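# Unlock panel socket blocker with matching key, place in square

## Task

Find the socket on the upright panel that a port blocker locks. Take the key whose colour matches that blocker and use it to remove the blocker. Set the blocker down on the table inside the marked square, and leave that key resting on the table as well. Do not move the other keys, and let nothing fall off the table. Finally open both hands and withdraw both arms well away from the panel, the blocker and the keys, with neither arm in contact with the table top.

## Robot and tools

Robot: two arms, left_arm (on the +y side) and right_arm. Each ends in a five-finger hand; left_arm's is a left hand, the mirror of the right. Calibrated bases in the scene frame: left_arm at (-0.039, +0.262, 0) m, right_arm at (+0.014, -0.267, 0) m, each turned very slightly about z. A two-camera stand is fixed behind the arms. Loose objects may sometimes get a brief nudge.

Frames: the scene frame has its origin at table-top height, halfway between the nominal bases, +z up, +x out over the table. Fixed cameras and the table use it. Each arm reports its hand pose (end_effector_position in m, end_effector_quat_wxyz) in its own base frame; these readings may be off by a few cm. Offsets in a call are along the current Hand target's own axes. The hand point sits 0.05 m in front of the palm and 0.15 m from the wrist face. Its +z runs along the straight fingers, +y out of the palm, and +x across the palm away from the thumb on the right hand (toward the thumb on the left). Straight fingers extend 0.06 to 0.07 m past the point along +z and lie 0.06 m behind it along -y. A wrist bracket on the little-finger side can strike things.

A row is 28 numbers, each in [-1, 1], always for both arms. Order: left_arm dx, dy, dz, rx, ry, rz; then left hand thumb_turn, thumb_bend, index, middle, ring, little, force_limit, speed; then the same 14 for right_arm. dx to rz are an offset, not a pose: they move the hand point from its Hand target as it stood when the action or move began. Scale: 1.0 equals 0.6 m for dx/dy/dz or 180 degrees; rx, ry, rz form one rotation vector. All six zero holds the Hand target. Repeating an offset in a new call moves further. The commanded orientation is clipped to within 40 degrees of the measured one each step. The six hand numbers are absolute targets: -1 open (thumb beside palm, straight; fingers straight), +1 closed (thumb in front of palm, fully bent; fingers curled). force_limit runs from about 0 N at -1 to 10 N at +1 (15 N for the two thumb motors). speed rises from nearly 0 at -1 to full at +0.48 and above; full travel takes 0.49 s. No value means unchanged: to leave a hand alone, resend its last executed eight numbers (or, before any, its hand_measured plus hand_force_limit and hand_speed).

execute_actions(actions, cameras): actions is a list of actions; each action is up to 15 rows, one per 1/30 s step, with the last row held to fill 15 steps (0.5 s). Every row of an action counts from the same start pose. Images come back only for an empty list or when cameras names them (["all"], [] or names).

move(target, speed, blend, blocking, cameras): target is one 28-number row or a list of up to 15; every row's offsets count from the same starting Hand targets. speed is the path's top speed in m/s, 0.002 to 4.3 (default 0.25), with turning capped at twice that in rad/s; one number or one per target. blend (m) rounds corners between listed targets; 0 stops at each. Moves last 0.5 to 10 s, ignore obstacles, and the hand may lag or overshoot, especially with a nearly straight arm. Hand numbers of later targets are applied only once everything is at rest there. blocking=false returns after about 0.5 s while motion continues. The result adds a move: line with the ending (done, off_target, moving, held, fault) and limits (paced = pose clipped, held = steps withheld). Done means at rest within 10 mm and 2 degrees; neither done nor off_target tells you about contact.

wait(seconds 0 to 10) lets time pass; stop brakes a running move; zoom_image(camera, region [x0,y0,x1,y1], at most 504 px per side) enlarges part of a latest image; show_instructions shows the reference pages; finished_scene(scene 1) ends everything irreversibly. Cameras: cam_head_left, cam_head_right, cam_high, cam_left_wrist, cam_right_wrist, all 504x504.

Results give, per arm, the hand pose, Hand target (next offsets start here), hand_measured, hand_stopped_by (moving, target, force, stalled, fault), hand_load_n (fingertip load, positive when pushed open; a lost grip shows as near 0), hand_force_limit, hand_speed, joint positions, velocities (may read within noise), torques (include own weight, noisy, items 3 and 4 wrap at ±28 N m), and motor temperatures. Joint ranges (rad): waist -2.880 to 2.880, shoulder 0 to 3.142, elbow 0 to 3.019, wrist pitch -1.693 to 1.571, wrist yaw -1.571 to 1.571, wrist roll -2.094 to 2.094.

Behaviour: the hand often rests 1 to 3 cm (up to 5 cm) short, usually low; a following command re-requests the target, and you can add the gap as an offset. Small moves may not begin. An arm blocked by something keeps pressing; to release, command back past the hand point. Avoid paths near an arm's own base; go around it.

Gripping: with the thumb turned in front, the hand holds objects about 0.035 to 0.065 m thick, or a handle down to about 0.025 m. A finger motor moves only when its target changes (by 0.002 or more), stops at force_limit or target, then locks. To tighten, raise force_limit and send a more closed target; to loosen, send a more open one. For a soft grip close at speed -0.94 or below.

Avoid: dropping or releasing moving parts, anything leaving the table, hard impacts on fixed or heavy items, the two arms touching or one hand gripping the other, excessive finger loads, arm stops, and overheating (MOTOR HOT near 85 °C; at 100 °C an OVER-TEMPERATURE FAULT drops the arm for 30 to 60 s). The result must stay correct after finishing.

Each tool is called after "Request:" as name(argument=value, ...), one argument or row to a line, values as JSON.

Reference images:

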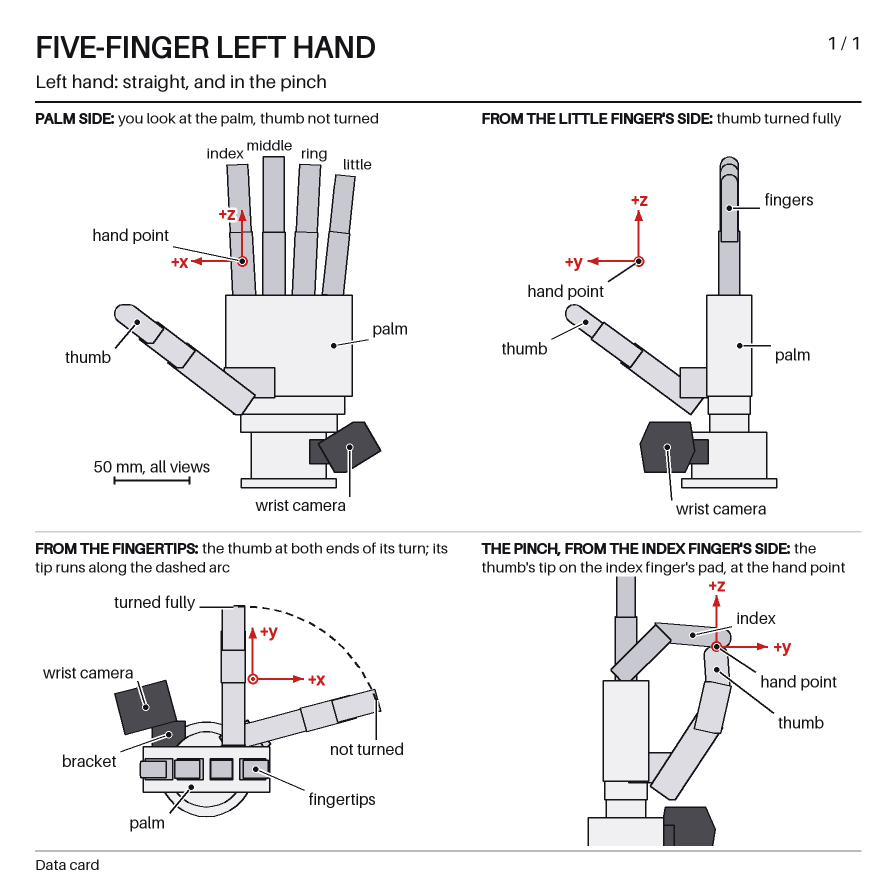

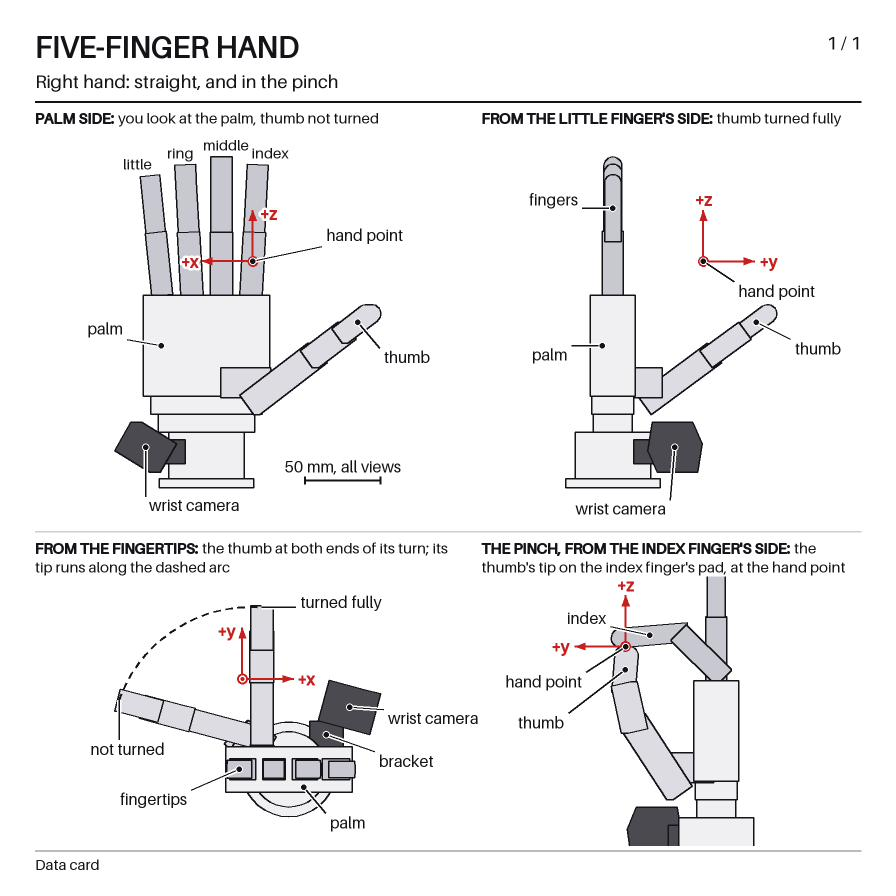

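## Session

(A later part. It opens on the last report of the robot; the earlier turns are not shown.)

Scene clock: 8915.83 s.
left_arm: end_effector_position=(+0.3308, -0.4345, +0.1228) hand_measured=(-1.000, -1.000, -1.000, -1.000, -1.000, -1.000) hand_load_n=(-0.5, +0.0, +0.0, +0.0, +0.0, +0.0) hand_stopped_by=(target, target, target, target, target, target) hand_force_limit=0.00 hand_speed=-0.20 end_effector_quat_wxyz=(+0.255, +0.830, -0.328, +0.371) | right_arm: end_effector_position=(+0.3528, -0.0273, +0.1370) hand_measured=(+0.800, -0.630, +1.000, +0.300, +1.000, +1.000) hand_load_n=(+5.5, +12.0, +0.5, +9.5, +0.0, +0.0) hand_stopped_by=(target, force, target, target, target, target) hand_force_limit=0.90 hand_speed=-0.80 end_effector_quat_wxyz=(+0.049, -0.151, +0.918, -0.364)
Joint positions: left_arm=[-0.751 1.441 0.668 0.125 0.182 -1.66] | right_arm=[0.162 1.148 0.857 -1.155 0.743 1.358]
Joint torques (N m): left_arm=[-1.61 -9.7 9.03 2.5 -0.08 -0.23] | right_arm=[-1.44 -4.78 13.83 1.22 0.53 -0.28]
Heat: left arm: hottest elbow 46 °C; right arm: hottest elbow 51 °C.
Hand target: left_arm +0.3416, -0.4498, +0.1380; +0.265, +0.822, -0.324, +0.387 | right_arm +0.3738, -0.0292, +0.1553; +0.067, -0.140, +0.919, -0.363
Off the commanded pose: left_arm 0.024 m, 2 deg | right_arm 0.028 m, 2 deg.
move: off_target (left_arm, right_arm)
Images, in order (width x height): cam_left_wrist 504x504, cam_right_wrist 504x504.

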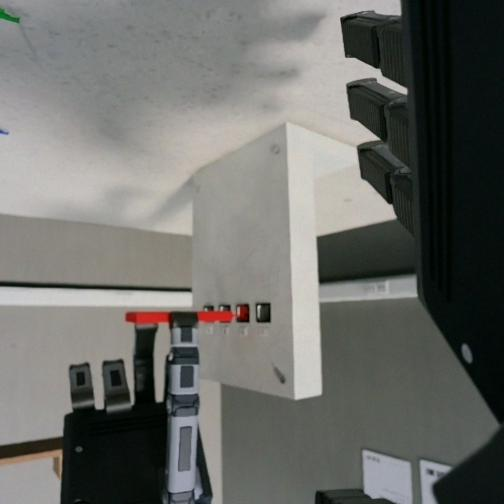

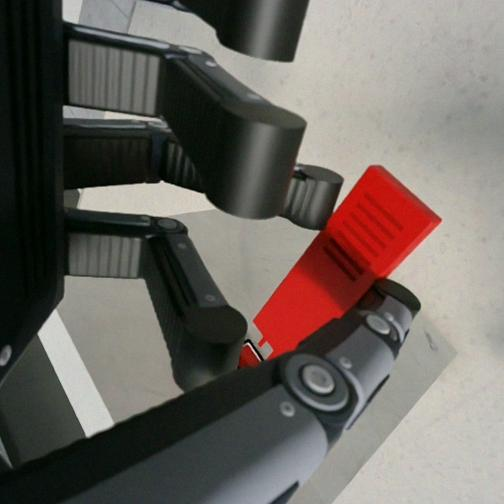

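Request:
move(
  target=[0,0,0,0,0,0,-1,-1,-1,-1,-1,-1,0,-0.2,-0.0026,-0.0008,0.0009,0,0,0,0.8,-0.5,1,0.3,1,1,0.9,-0.8],
  speed=0.03,
  cameras=["cam_right_wrist","cam_left_wrist"],
)

Request:
zoom_image(
  camera="cam_left_wrist",
  region=[226, 298, 262, 330],
)

Request:
zoom_image(
  camera="cam_right_wrist",
  region=[235, 325, 285, 375],
)

Scene clock: 9046.13 s.
left_arm: end_effector_position=(+0.3308, -0.4345, +0.1228) hand_measured=(-1.000, -1.000, -1.000, -1.000, -1.000, -1.000) hand_load_n=(+0.0, +0.0, +0.0, +0.5, +0.0, +0.0) hand_stopped_by=(target, target, target, target, target, target) hand_force_limit=0.00 hand_speed=-0.20 end_effector_quat_wxyz=(+0.255, +0.830, -0.328, +0.371) | right_arm: end_effector_position=(+0.3533, -0.0275, +0.1356) hand_measured=(+0.800, -0.630, +1.000, +0.300, +1.000, +1.000) hand_load_n=(+5.5, +12.0, +0.0, +9.5, +0.0, +0.0) hand_stopped_by=(target, force, target, target, target, target) hand_force_limit=0.90 hand_speed=-0.80 end_effector_quat_wxyz=(+0.047, -0.152, +0.918, -0.363)
Joint positions: left_arm=[-0.751 1.441 0.668 0.125 0.182 -1.66] | right_arm=[0.16 1.152 0.857 -1.153 0.742 1.356]
Joint torques (N m): left_arm=[-1.61 -9.58 9.05 2.51 -0.08 -0.23] | right_arm=[-2.43 -5.19 14.04 1.13 0.59 -0.19]
Motor temperatures (°C): left_arm=[23 27 46 23 24 21] | right_arm=[22 24 54 24 26 22]
Heat: left arm: hottest elbow 46 °C; right arm: hottest elbow 54 °C.
Hand target: left_arm +0.3416, -0.4498, +0.1380; +0.265, +0.822, -0.324, +0.387 | right_arm +0.3754, -0.0293, +0.1553; +0.067, -0.140, +0.919, -0.363
Off the commanded pose: left_arm 0.024 m, 2 deg | right_arm 0.030 m, 3 deg.
move: off_target (left_arm, right_arm)
Images, in order (width x height): cam_left_wrist 504x504, cam_right_wrist 504x504.

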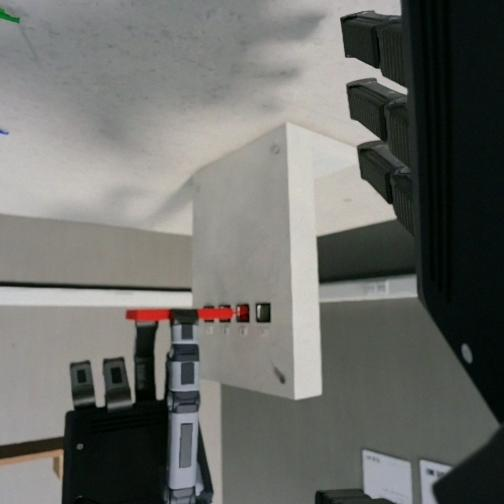

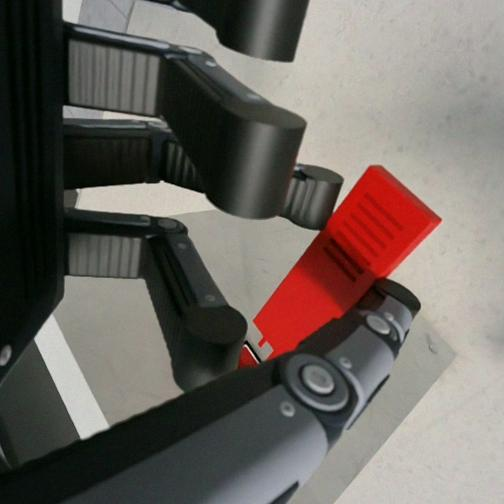

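Scaled by 14.000 from the camera's 504x504 image, which has a finer 720x720 frame.

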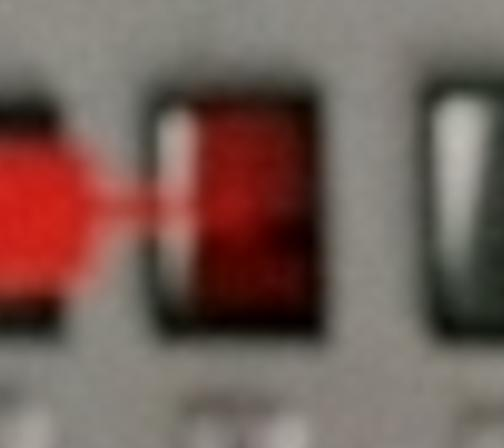

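Scaled by 10.080 from the camera's 504x504 image, which has a finer 720x720 frame.

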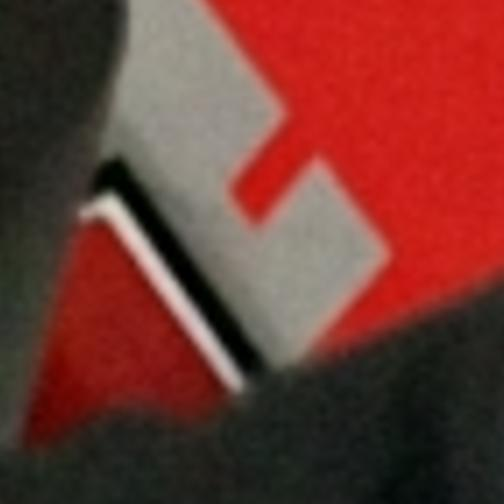

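Request:
wait(
  seconds=0,
  cameras=["cam_head_left","cam_head_right","cam_high"],
)

Request:
zoom_image(
  camera="cam_head_left",
  region=[370, 190, 440, 260],
)

Request:
zoom_image(
  camera="cam_head_right",
  region=[370, 190, 440, 260],
)

Request:
zoom_image(
  camera="cam_high",
  region=[130, 150, 210, 230],
)

Scene clock: 9063.40 s.
left_arm: end_effector_position=(+0.3308, -0.4345, +0.1228) hand_measured=(-1.000, -1.000, -1.000, -1.000, -1.000, -1.000) hand_load_n=(+0.0, +0.0, +0.0, +0.0, +0.0, +0.0) hand_stopped_by=(target, target, target, target, target, target) hand_force_limit=0.00 hand_speed=-0.20 end_effector_quat_wxyz=(+0.255, +0.830, -0.328, +0.371) | right_arm: end_effector_position=(+0.3532, -0.0275, +0.1356) hand_measured=(+0.800, -0.630, +1.000, +0.300, +1.000, +1.000) hand_load_n=(+5.0, +12.0, +0.0, +9.5, +0.0, +0.0) hand_stopped_by=(target, force, target, target, target, target) hand_force_limit=0.90 hand_speed=-0.80 end_effector_quat_wxyz=(+0.047, -0.152, +0.918, -0.363)
Joint positions: left_arm=[-0.751 1.441 0.668 0.125 0.182 -1.66] | right_arm=[0.16 1.152 0.857 -1.153 0.742 1.355]
Joint torques (N m): left_arm=[-1.67 -9.7 9.03 2.48 -0.08 -0.22] | right_arm=[-1.03 -6.07 14.35 1.17 0.57 -0.21]
Heat: left arm: hottest elbow 46 °C; right arm: hottest elbow 54 °C.
Hand target: left_arm +0.3416, -0.4498, +0.1380; +0.265, +0.822, -0.324, +0.387 | right_arm +0.3754, -0.0293, +0.1553; +0.067, -0.140, +0.919, -0.363
Off the commanded pose: left_arm 0.024 m, 2 deg | right_arm 0.030 m, 3 deg.
Images, in order (width x height): cam_head_left 504x504, cam_head_right 504x504, cam_high 504x504.

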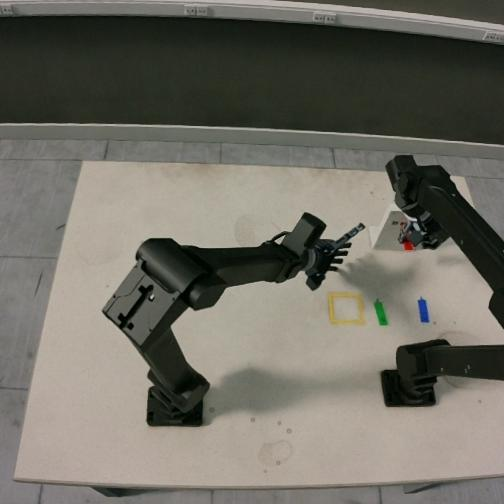

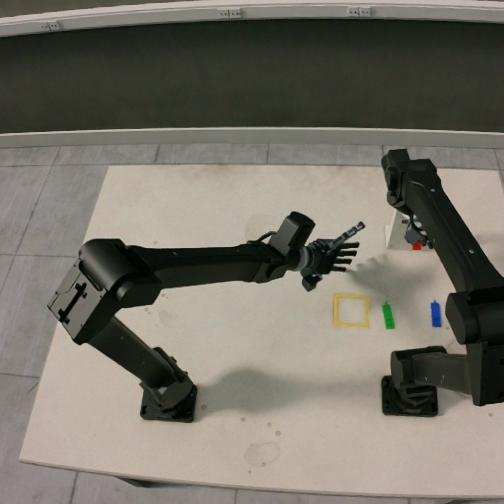

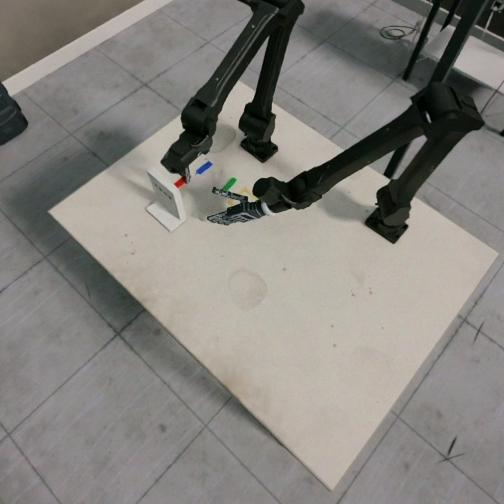

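Scaled by 7.200 from the camera's 504x504 image, which has a finer 720x720 frame.

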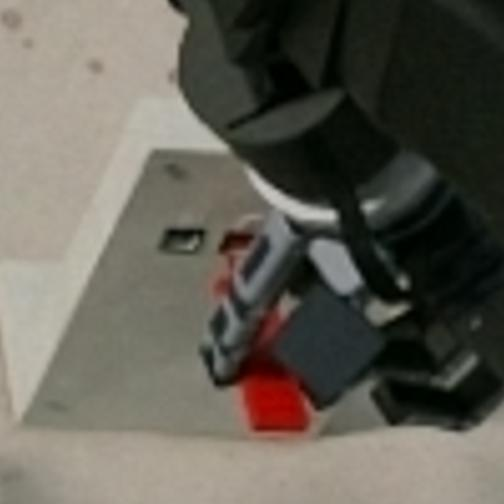

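Scaled by 7.200 from the camera's 504x504 image, which has a finer 720x720 frame.

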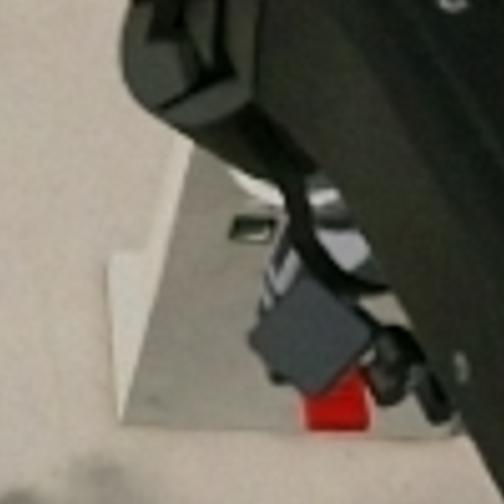

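Scaled by 6.300 from the camera's 504x504 image, which has a finer 720x720 frame.

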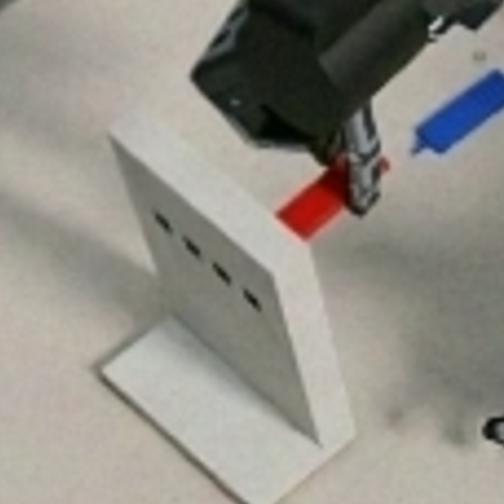

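Request:
zoom_image(
  camera="cam_head_left",
  region=[390, 218, 416, 244],
)

Scaled by 19.385 from the camera's 504x504 image, which has a finer 720x720 frame.

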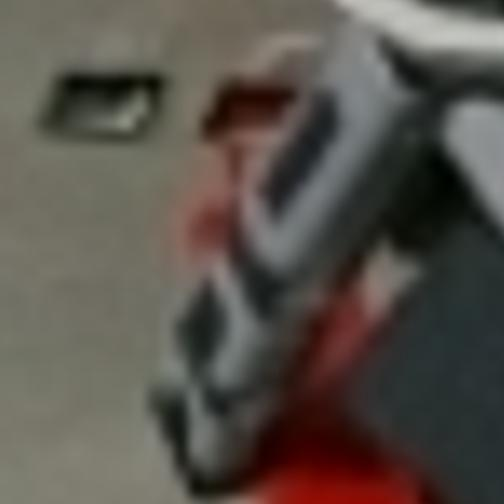

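Request:
move(
  target=[0,0,0,0,0,0,-1,-1,-1,-1,-1,-1,0,-0.2,-0.0046,-0.0046,-0.0012,0,0,0,0.8,-0.5,1,0.3,1,1,0.9,-0.8],
  speed=0.03,
  cameras=["cam_right_wrist","cam_left_wrist"],
)

Request:
zoom_image(
  camera="cam_left_wrist",
  region=[226, 298, 262, 330],
)

Request:
zoom_image(
  camera="cam_right_wrist",
  region=[235, 325, 285, 375],
)

Scene clock: 9107.20 s.
left_arm: end_effector_position=(+0.3308, -0.4345, +0.1228) hand_measured=(-1.000, -1.000, -1.000, -1.000, -1.000, -1.000) hand_load_n=(+0.0, +0.0, +0.0, +0.0, +0.0, +0.0) hand_stopped_by=(target, target, target, target, target, target) hand_force_limit=0.00 hand_speed=-0.20 end_effector_quat_wxyz=(+0.255, +0.830, -0.328, +0.371) | right_arm: end_effector_position=(+0.3578, -0.0278, +0.1389) hand_measured=(+0.800, -0.630, +1.000, +0.300, +1.000, +1.000) hand_load_n=(+5.5, +12.0, +0.0, +9.5, +0.0, +0.0) hand_stopped_by=(target, force, target, target, target, target) hand_force_limit=0.90 hand_speed=-0.80 end_effector_quat_wxyz=(+0.049, -0.151, +0.918, -0.363)
Joint positions: left_arm=[-0.751 1.441 0.668 0.125 0.182 -1.66] | right_arm=[0.157 1.159 0.87 -1.153 0.742 1.351]
Joint torques (N m): left_arm=[-1.55 -9.64 9.05 2.48 -0.07 -0.23] | right_arm=[-1.38 -4.89 13.97 1.18 0.58 -0.19]
Heat: left arm: hottest elbow 47 °C; right arm: hottest elbow 54 °C.
Hand target: left_arm +0.3416, -0.4498, +0.1380; +0.265, +0.822, -0.324, +0.387 | right_arm +0.3784, -0.0299, +0.1577; +0.067, -0.140, +0.919, -0.363
Off the commanded pose: left_arm 0.024 m, 2 deg | right_arm 0.028 m, 2 deg.
move: off_target (left_arm, right_arm)
Images, in order (width x height): cam_left_wrist 504x504, cam_right_wrist 504x504.

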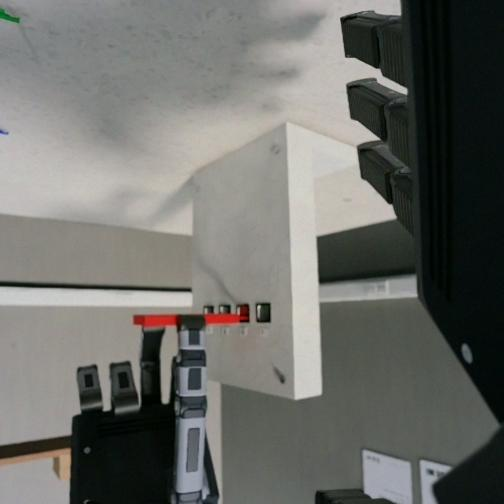

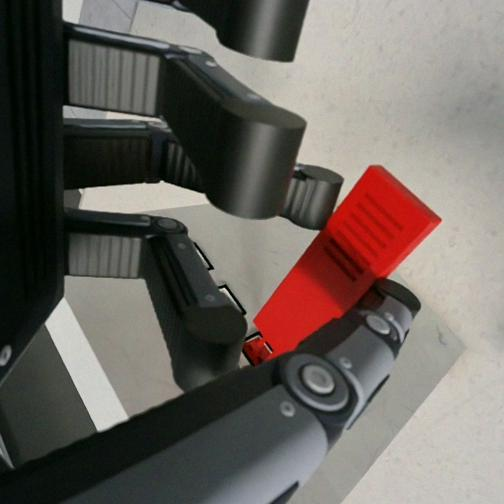

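Scaled by 14.000 from the camera's 504x504 image, which has a finer 720x720 frame.

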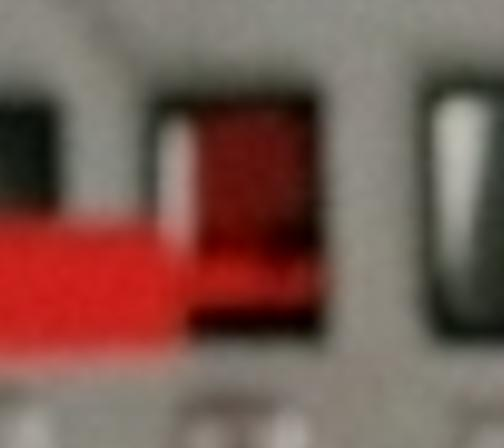

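Scaled by 10.080 from the camera's 504x504 image, which has a finer 720x720 frame.

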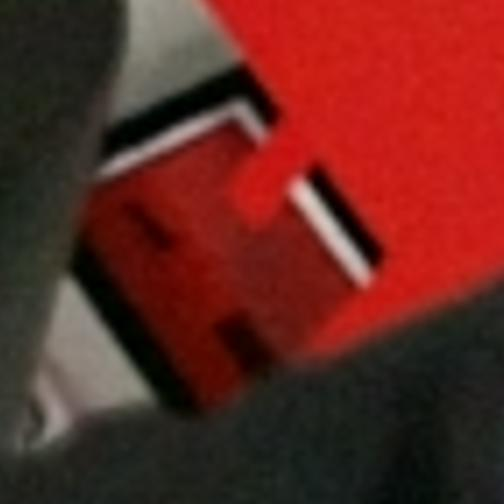

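Request:
move(
  target=[0,0,0,0,0,0,-1,-1,-1,-1,-1,-1,0,-0.2,0.0016,-0.0014,0.0054,0,0,0,0.8,-0.5,1,0.3,1,1,0.9,-0.8],
  speed=0.03,
  cameras=["cam_right_wrist","cam_left_wrist"],
)

Request:
zoom_image(
  camera="cam_left_wrist",
  region=[226, 298, 262, 330],
)

Request:
zoom_image(
  camera="cam_right_wrist",
  region=[235, 325, 285, 375],
)

Scene clock: 9126.90 s.
left_arm: end_effector_position=(+0.3308, -0.4345, +0.1228) hand_measured=(-1.000, -1.000, -1.000, -1.000, -1.000, -1.000) hand_load_n=(+0.0, +0.0, +0.0, +0.0, +0.0, +0.0) hand_stopped_by=(target, target, target, target, target, target) hand_force_limit=0.00 hand_speed=-0.20 end_effector_quat_wxyz=(+0.255, +0.830, -0.328, +0.371) | right_arm: end_effector_position=(+0.3589, -0.0303, +0.1389) hand_measured=(+0.800, -0.630, +1.000, +0.300, +1.000, +1.000) hand_load_n=(+4.5, +12.5, +0.0, +9.5, +0.0, +0.0) hand_stopped_by=(target, force, target, target, target, target) hand_force_limit=0.90 hand_speed=-0.80 end_effector_quat_wxyz=(+0.049, -0.152, +0.918, -0.363)
Joint positions: left_arm=[-0.751 1.441 0.668 0.125 0.182 -1.66] | right_arm=[0.148 1.159 0.87 -1.144 0.74 1.337]
Joint torques (N m): left_arm=[-1.61 -9.58 9.03 2.51 -0.07 -0.23] | right_arm=[-1.26 -5.48 13.45 1.37 0.59 -0.23]
Heat: left arm: hottest elbow 47 °C; right arm: hottest elbow 52 °C.
Hand target: left_arm +0.3416, -0.4498, +0.1380; +0.265, +0.822, -0.324, +0.387 | right_arm +0.3784, -0.0329, +0.1559; +0.067, -0.140, +0.919, -0.363
Off the commanded pose: left_arm 0.024 m, 2 deg | right_arm 0.026 m, 2 deg.
move: off_target (left_arm, right_arm)
Images, in order (width x height): cam_left_wrist 504x504, cam_right_wrist 504x504.

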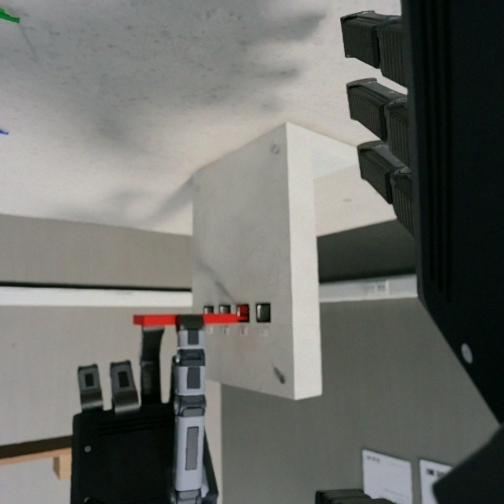

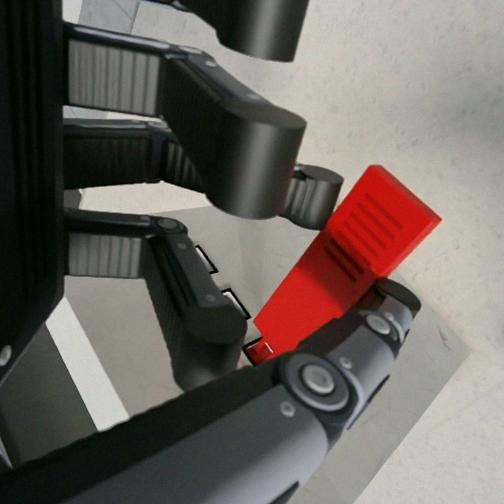

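Scaled by 14.000 from the camera's 504x504 image, which has a finer 720x720 frame.

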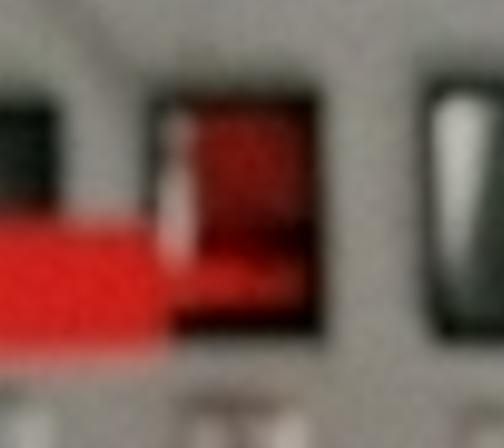

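Scaled by 10.080 from the camera's 504x504 image, which has a finer 720x720 frame.

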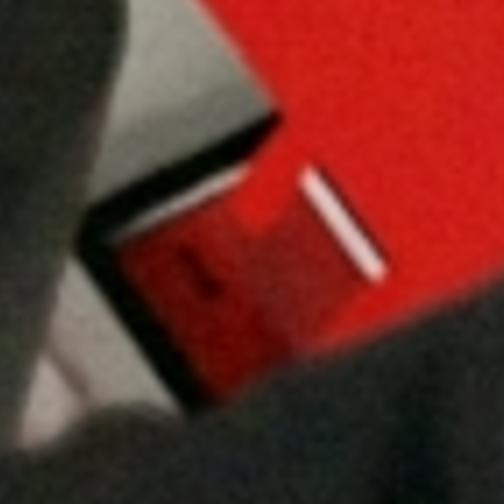

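Request:
move(
  target=[0,0,0,0,0,0,-1,-1,-1,-1,-1,-1,0,-0.2,0.0005,0.005,0.0067,0,0,0,0.8,-0.5,1,0.3,1,1,0.9,-0.8],
  speed=0.03,
  cameras=["cam_right_wrist","cam_left_wrist"],
)

Request:
zoom_image(
  camera="cam_left_wrist",
  region=[226, 298, 262, 330],
)

Request:
zoom_image(
  camera="cam_right_wrist",
  region=[235, 325, 285, 375],
)

Scene clock: 9140.57 s.
left_arm: end_effector_position=(+0.3308, -0.4345, +0.1228) hand_measured=(-1.000, -1.000, -1.000, -1.000, -1.000, -1.000) hand_load_n=(+0.0, +0.0, +0.0, +0.0, +0.0, +0.0) hand_stopped_by=(target, target, target, target, target, target) hand_force_limit=0.00 hand_speed=-0.20 end_effector_quat_wxyz=(+0.255, +0.830, -0.328, +0.371) | right_arm: end_effector_position=(+0.3596, -0.0308, +0.1381) hand_measured=(+0.800, -0.630, +1.000, +0.300, +1.000, +1.000) hand_load_n=(+3.5, +12.5, +0.0, +9.5, +0.0, +0.0) hand_stopped_by=(target, force, target, target, target, target) hand_force_limit=0.90 hand_speed=-0.80 end_effector_quat_wxyz=(+0.048, -0.157, +0.917, -0.363)
Joint positions: left_arm=[-0.751 1.441 0.668 0.125 0.182 -1.66] | right_arm=[0.145 1.161 0.87 -1.137 0.738 1.322]
Joint torques (N m): left_arm=[-1.67 -9.58 8.99 2.51 -0.08 -0.23] | right_arm=[-0.56 -5.07 12.25 1.63 0.54 -0.08]
Heat: left arm: hottest elbow 47 °C; right arm: hottest elbow 51 °C.
Hand target: left_arm +0.3416, -0.4498, +0.1380; +0.265, +0.822, -0.324, +0.387 | right_arm +0.3784, -0.0335, +0.1509; +0.067, -0.140, +0.919, -0.363
Off the commanded pose: left_arm 0.024 m, 2 deg | right_arm 0.023 m, 3 deg.
move: off_target (left_arm, right_arm)
Images, in order (width x height): cam_left_wrist 504x504, cam_right_wrist 504x504.

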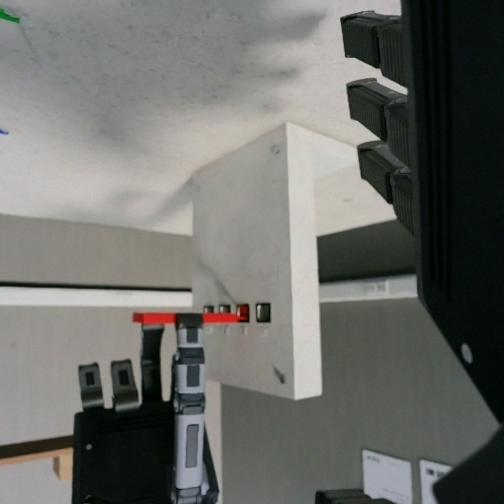

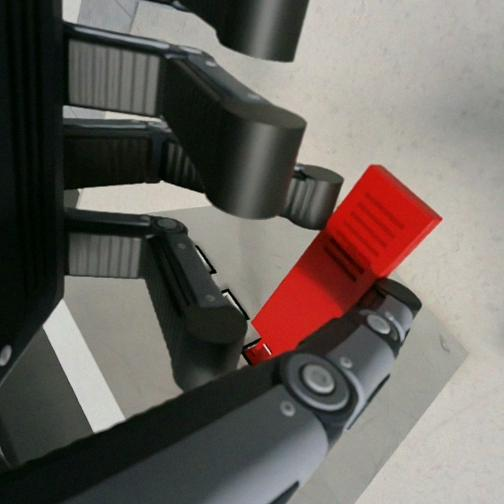

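Scaled by 14.000 from the camera's 504x504 image, which has a finer 720x720 frame.

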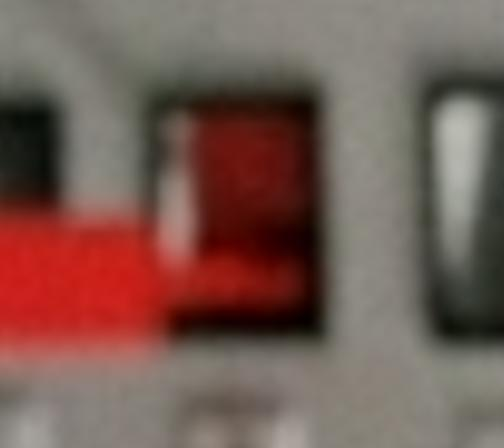

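Scaled by 10.080 from the camera's 504x504 image, which has a finer 720x720 frame.

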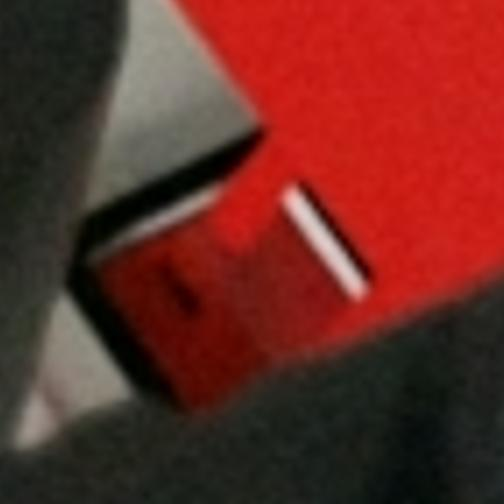

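Request:
move(
  target=[0,0,0,0,0,0,-1,-1,-1,-1,-1,-1,0,-0.2,0.0075,0.0083,-0.006,0,0.0069,-0.0066,0.8,-0.5,1,0.3,1,1,0.9,-0.8],
  speed=0.03,
  cameras=["cam_right_wrist","cam_left_wrist"],
)

Request:
zoom_image(
  camera="cam_left_wrist",
  region=[190, 290, 262, 340],
)

Request:
zoom_image(
  camera="cam_right_wrist",
  region=[235, 325, 285, 375],
)

Scene clock: 9159.17 s.
left_arm: end_effector_position=(+0.3308, -0.4345, +0.1228) hand_measured=(-1.000, -1.000, -1.000, -1.000, -1.000, -1.000) hand_load_n=(+0.0, +0.0, +0.5, +0.0, +0.0, +0.0) hand_stopped_by=(target, target, target, target, target, target) hand_force_limit=0.00 hand_speed=-0.20 end_effector_quat_wxyz=(+0.255, +0.830, -0.328, +0.371) | right_arm: end_effector_position=(+0.3565, -0.0320, +0.1347) hand_measured=(+0.800, -0.630, +1.000, +0.300, +1.000, +1.000) hand_load_n=(+5.0, +12.0, +0.0, +9.5, +0.0, +0.0) hand_stopped_by=(target, force, target, target, target, target) hand_force_limit=0.90 hand_speed=-0.80 end_effector_quat_wxyz=(+0.038, -0.155, +0.918, -0.364)
Joint positions: left_arm=[-0.751 1.441 0.668 0.125 0.182 -1.66] | right_arm=[0.145 1.171 0.87 -1.153 0.742 1.336]
Joint torques (N m): left_arm=[-1.61 -9.58 9.03 2.52 -0.06 -0.22] | right_arm=[0.91 -5.25 13.34 0.57 0.8 0.04]
Heat: left arm: hottest elbow 47 °C; right arm: hottest elbow 50 °C.
Hand target: left_arm +0.3416, -0.4498, +0.1380; +0.265, +0.822, -0.324, +0.387 | right_arm +0.3723, -0.0291, +0.1500; +0.054, -0.146, +0.918, -0.365
Off the commanded pose: left_arm 0.024 m, 2 deg | right_arm 0.022 m, 2 deg.
move: off_target (left_arm, right_arm)
Images, in order (width x height): cam_left_wrist 504x504, cam_right_wrist 504x504.

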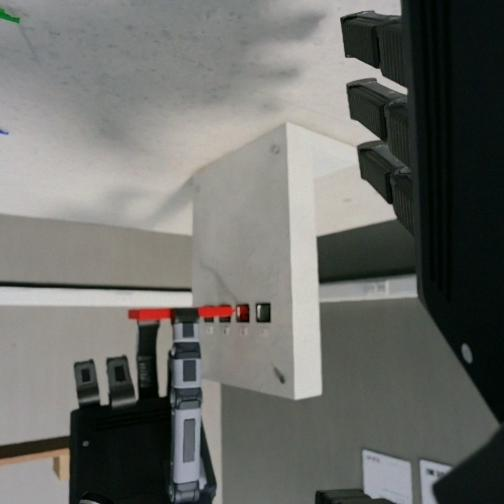

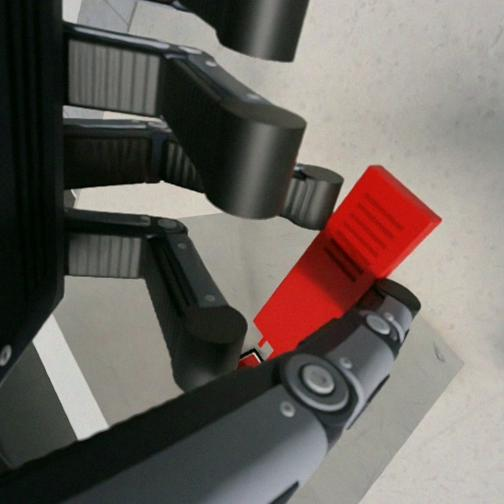

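Scaled by 7.000 from the camera's 504x504 image, which has a finer 720x720 frame.

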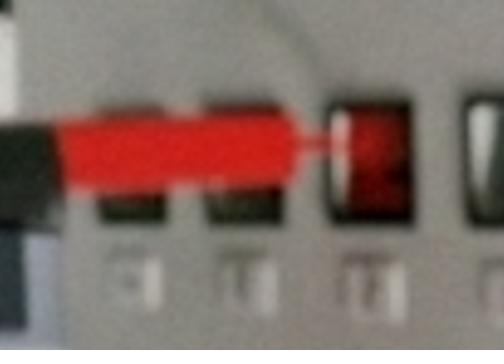

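Scaled by 10.080 from the camera's 504x504 image, which has a finer 720x720 frame.

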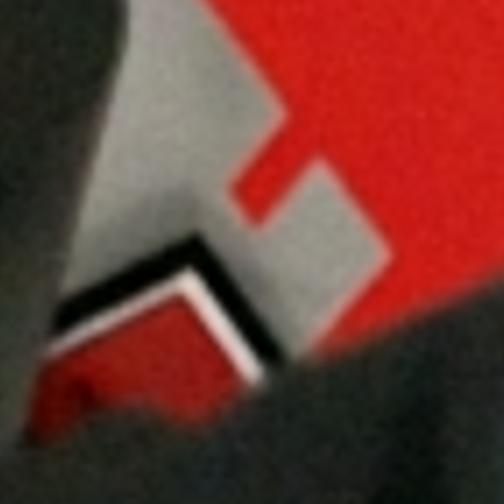

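Request:
move(
  target=[
    [0,0,0,0,0,0,-1,-1,-1,-1,-1,-1,0,-0.2,0.0243,0.0172,-0.0137,0,-0.0075,0.0071,0.8,-0.5,1,0.3,1,1,0.9,-0.8],
    [0,0,0,0,0,0,-1,-1,-1,-1,-1,-1,0,-0.2,0.0008,-0.0093,-0.0022,0,-0.0075,0.0071,0.8,-0.5,1,0.3,1,1,0.9,-0.8],
  ],
  speed=0.03,
  cameras=["cam_right_wrist","cam_left_wrist"],
)

Request:
zoom_image(
  camera="cam_left_wrist",
  region=[190, 290, 262, 340],
)

Request:
zoom_image(
  camera="cam_right_wrist",
  region=[235, 325, 285, 375],
)

Scene clock: 9199.60 s.
left_arm: end_effector_position=(+0.3308, -0.4345, +0.1228) hand_measured=(-1.000, -1.000, -1.000, -1.000, -1.000, -1.000) hand_load_n=(+0.0, +0.0, +0.0, +0.0, +0.0, +0.0) hand_stopped_by=(target, target, target, target, target, target) hand_force_limit=0.00 hand_speed=-0.20 end_effector_quat_wxyz=(+0.255, +0.830, -0.328, +0.371) | right_arm: end_effector_position=(+0.3567, -0.0296, +0.1409) hand_measured=(+0.800, -0.630, +1.000, +0.300, +1.000, +1.000) hand_load_n=(+5.5, +12.0, +0.5, +9.5, +0.0, +0.0) hand_stopped_by=(target, force, target, target, target, target) hand_force_limit=0.90 hand_speed=-0.80 end_effector_quat_wxyz=(+0.054, -0.149, +0.918, -0.363)
Joint positions: left_arm=[-0.751 1.441 0.668 0.125 0.182 -1.66] | right_arm=[0.151 1.144 0.863 -1.144 0.74 1.345]
Joint torques (N m): left_arm=[-1.67 -9.58 9.05 2.47 -0.07 -0.24] | right_arm=[-1.38 -4.84 12.94 1.17 0.59 -0.26]
Motor temperatures (°C): left_arm=[23 27 47 23 24 21] | right_arm=[22 24 49 24 27 22]
Heat: left arm: hottest elbow 47 °C; right arm: hottest elbow 49 °C.
Hand target: left_arm +0.3416, -0.4498, +0.1380; +0.265, +0.822, -0.324, +0.387 | right_arm +0.3728, -0.0322, +0.1548; +0.068, -0.140, +0.919, -0.363
Off the commanded pose: left_arm 0.024 m, 2 deg | right_arm 0.021 m, 2 deg.
move: off_target (left_arm, right_arm)
Images, in order (width x height): cam_left_wrist 504x504, cam_right_wrist 504x504.

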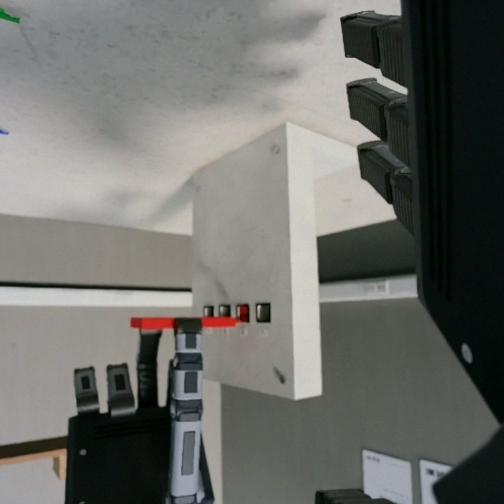

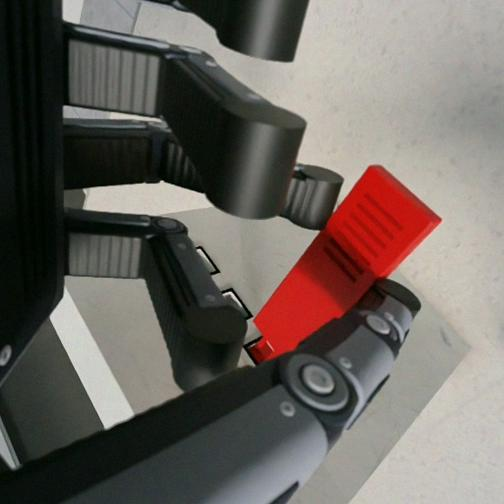

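Scaled by 7.000 from the camera's 504x504 image, which has a finer 720x720 frame.

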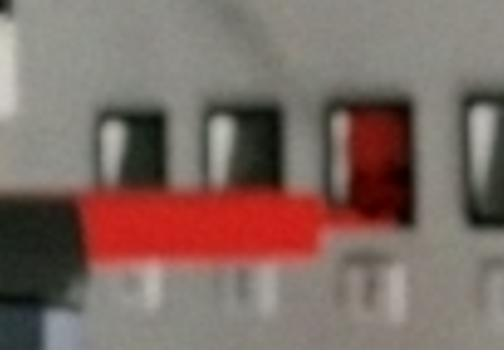

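Scaled by 10.080 from the camera's 504x504 image, which has a finer 720x720 frame.

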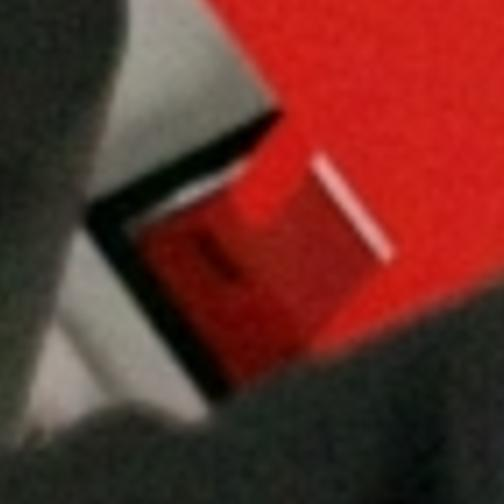

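Request:
move(
  target=[0,0,0,0,0,0,-1,-1,-1,-1,-1,-1,0,-0.2,-0.0044,-0.0012,0.0047,0,0.0016,-0.0015,0.8,-0.5,1,0.3,1,1,0.9,-0.8],
  speed=0.03,
  cameras=["cam_right_wrist","cam_left_wrist"],
)

Request:
zoom_image(
  camera="cam_left_wrist",
  region=[190, 290, 262, 340],
)

Request:
zoom_image(
  camera="cam_right_wrist",
  region=[235, 325, 285, 375],
)

Scene clock: 9223.60 s.
left_arm: end_effector_position=(+0.3308, -0.4345, +0.1228) hand_measured=(-1.000, -1.000, -1.000, -1.000, -1.000, -1.000) hand_load_n=(+0.0, +0.0, +0.0, +0.0, +0.0, +0.0) hand_stopped_by=(target, target, target, target, target, target) hand_force_limit=0.00 hand_speed=-0.20 end_effector_quat_wxyz=(+0.255, +0.830, -0.328, +0.371) | right_arm: end_effector_position=(+0.3575, -0.0311, +0.1371) hand_measured=(+0.800, -0.630, +1.000, +0.300, +1.000, +1.000) hand_load_n=(+5.5, +12.0, +0.0, +9.5, +0.0, +0.0) hand_stopped_by=(target, force, target, target, target, target) hand_force_limit=0.90 hand_speed=-0.80 end_effector_quat_wxyz=(+0.049, -0.151, +0.918, -0.363)
Joint positions: left_arm=[-0.751 1.441 0.668 0.125 0.182 -1.66] | right_arm=[0.146 1.156 0.863 -1.139 0.74 1.337]
Joint torques (N m): left_arm=[-1.67 -9.58 9.05 2.48 -0.07 -0.22] | right_arm=[-1.49 -5.19 13.37 0.92 0.58 -0.19]
Heat: left arm: hottest elbow 47 °C; right arm: hottest elbow 52 °C.
Hand target: left_arm +0.3416, -0.4498, +0.1380; +0.265, +0.822, -0.324, +0.387 | right_arm +0.3762, -0.0338, +0.1534; +0.065, -0.141, +0.919, -0.363
Off the commanded pose: left_arm 0.024 m, 2 deg | right_arm 0.025 m, 2 deg.
move: off_target (left_arm, right_arm)
Images, in order (width x height): cam_left_wrist 504x504, cam_right_wrist 504x504.

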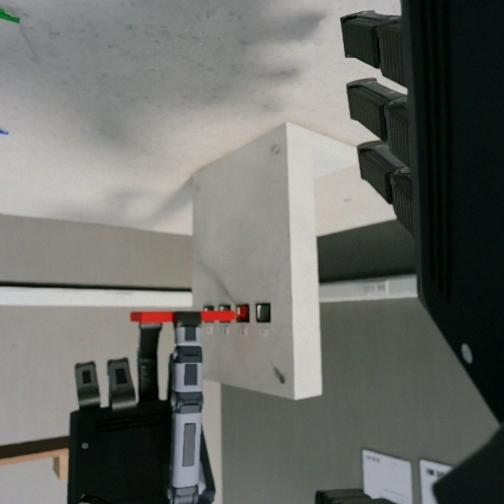

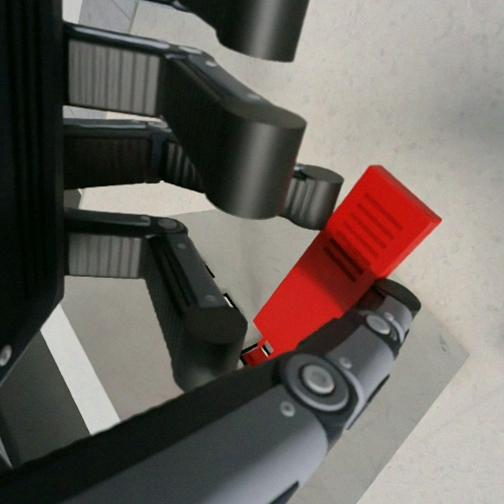

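Scaled by 7.000 from the camera's 504x504 image, which has a finer 720x720 frame.

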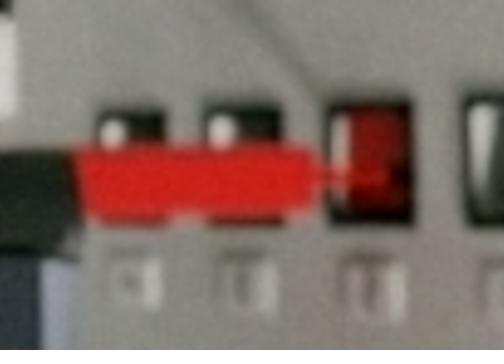

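Scaled by 10.080 from the camera's 504x504 image, which has a finer 720x720 frame.

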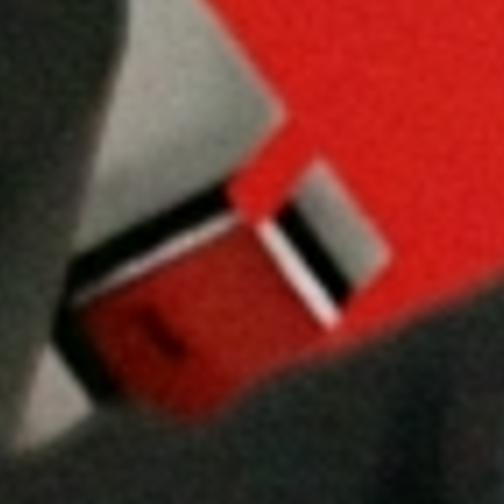

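Request:
move(
  target=[
    [0,0,0,0,0,0,-1,-1,-1,-1,-1,-1,0,-0.2,-0.00636,-0.00176,0.00111,0,0,0,0.8,-0.5,1,0.3,1,1,0.9,-0.8],
  ],
  speed=0.02,
  cameras=["cam_left_wrist","cam_right_wrist"],
)

Scene clock: 9251.03 s.
left_arm: end_effector_position=(+0.3308, -0.4345, +0.1228) hand_measured=(-1.000, -1.000, -1.000, -1.000, -1.000, -1.000) hand_load_n=(+0.0, +0.0, +0.0, +0.0, +0.0, +0.0) hand_stopped_by=(target, target, target, target, target, target) hand_force_limit=0.00 hand_speed=-0.20 end_effector_quat_wxyz=(+0.255, +0.830, -0.328, +0.371) | right_arm: end_effector_position=(+0.3580, -0.0316, +0.1340) hand_measured=(+0.800, -0.630, +1.000, +0.300, +1.000, +1.000) hand_load_n=(+5.0, +12.0, +0.0, +9.5, +0.5, +0.0) hand_stopped_by=(target, force, target, target, target, target) hand_force_limit=0.90 hand_speed=-0.80 end_effector_quat_wxyz=(+0.045, -0.153, +0.918, -0.363)
Joint positions: left_arm=[-0.751 1.441 0.668 0.125 0.182 -1.66] | right_arm=[0.145 1.166 0.863 -1.136 0.74 1.335]
Joint torques (N m): left_arm=[-1.73 -9.52 9.05 2.5 -0.08 -0.23] | right_arm=[-1.9 -4.89 13.91 1.14 0.61 -0.21]
Heat: left arm: hottest elbow 47 °C; right arm: hottest elbow 53 °C.
Hand target: left_arm +0.3416, -0.4498, +0.1380; +0.265, +0.822, -0.324, +0.387 | right_arm +0.3801, -0.0338, +0.1536; +0.065, -0.141, +0.919, -0.363
Off the commanded pose: left_arm 0.024 m, 2 deg | right_arm 0.030 m, 3 deg.
move: off_target (left_arm, right_arm)
Images, in order (width x height): cam_left_wrist 504x504, cam_right_wrist 504x504.

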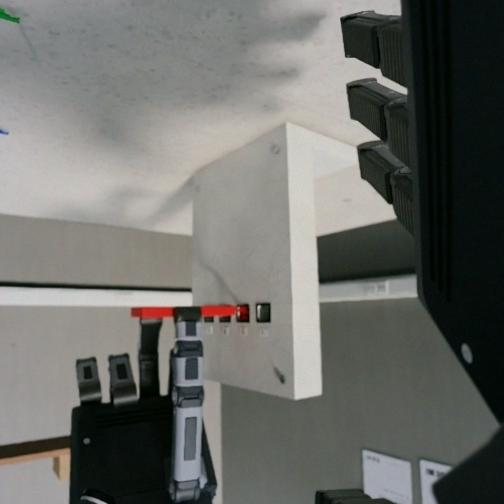

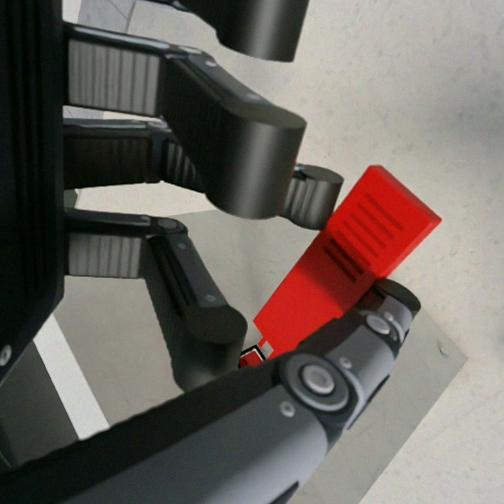

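Request:
zoom_image(
  camera="cam_left_wrist",
  region=[226, 298, 262, 330],
)

Request:
zoom_image(
  camera="cam_right_wrist",
  region=[235, 325, 285, 375],
)

Scaled by 14.000 from the camera's 504x504 image, which has a finer 720x720 frame.

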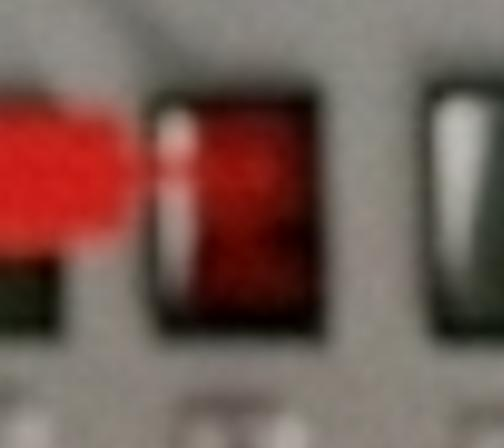

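Scaled by 10.080 from the camera's 504x504 image, which has a finer 720x720 frame.

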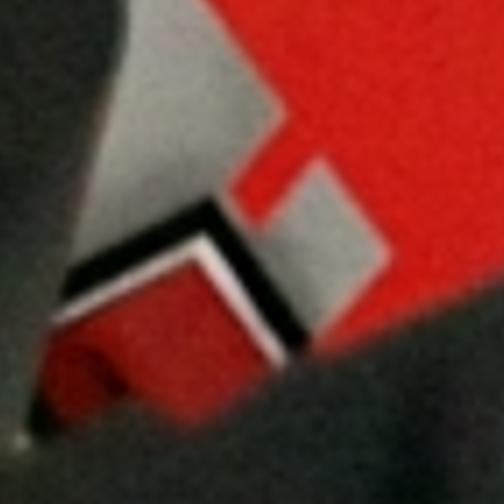

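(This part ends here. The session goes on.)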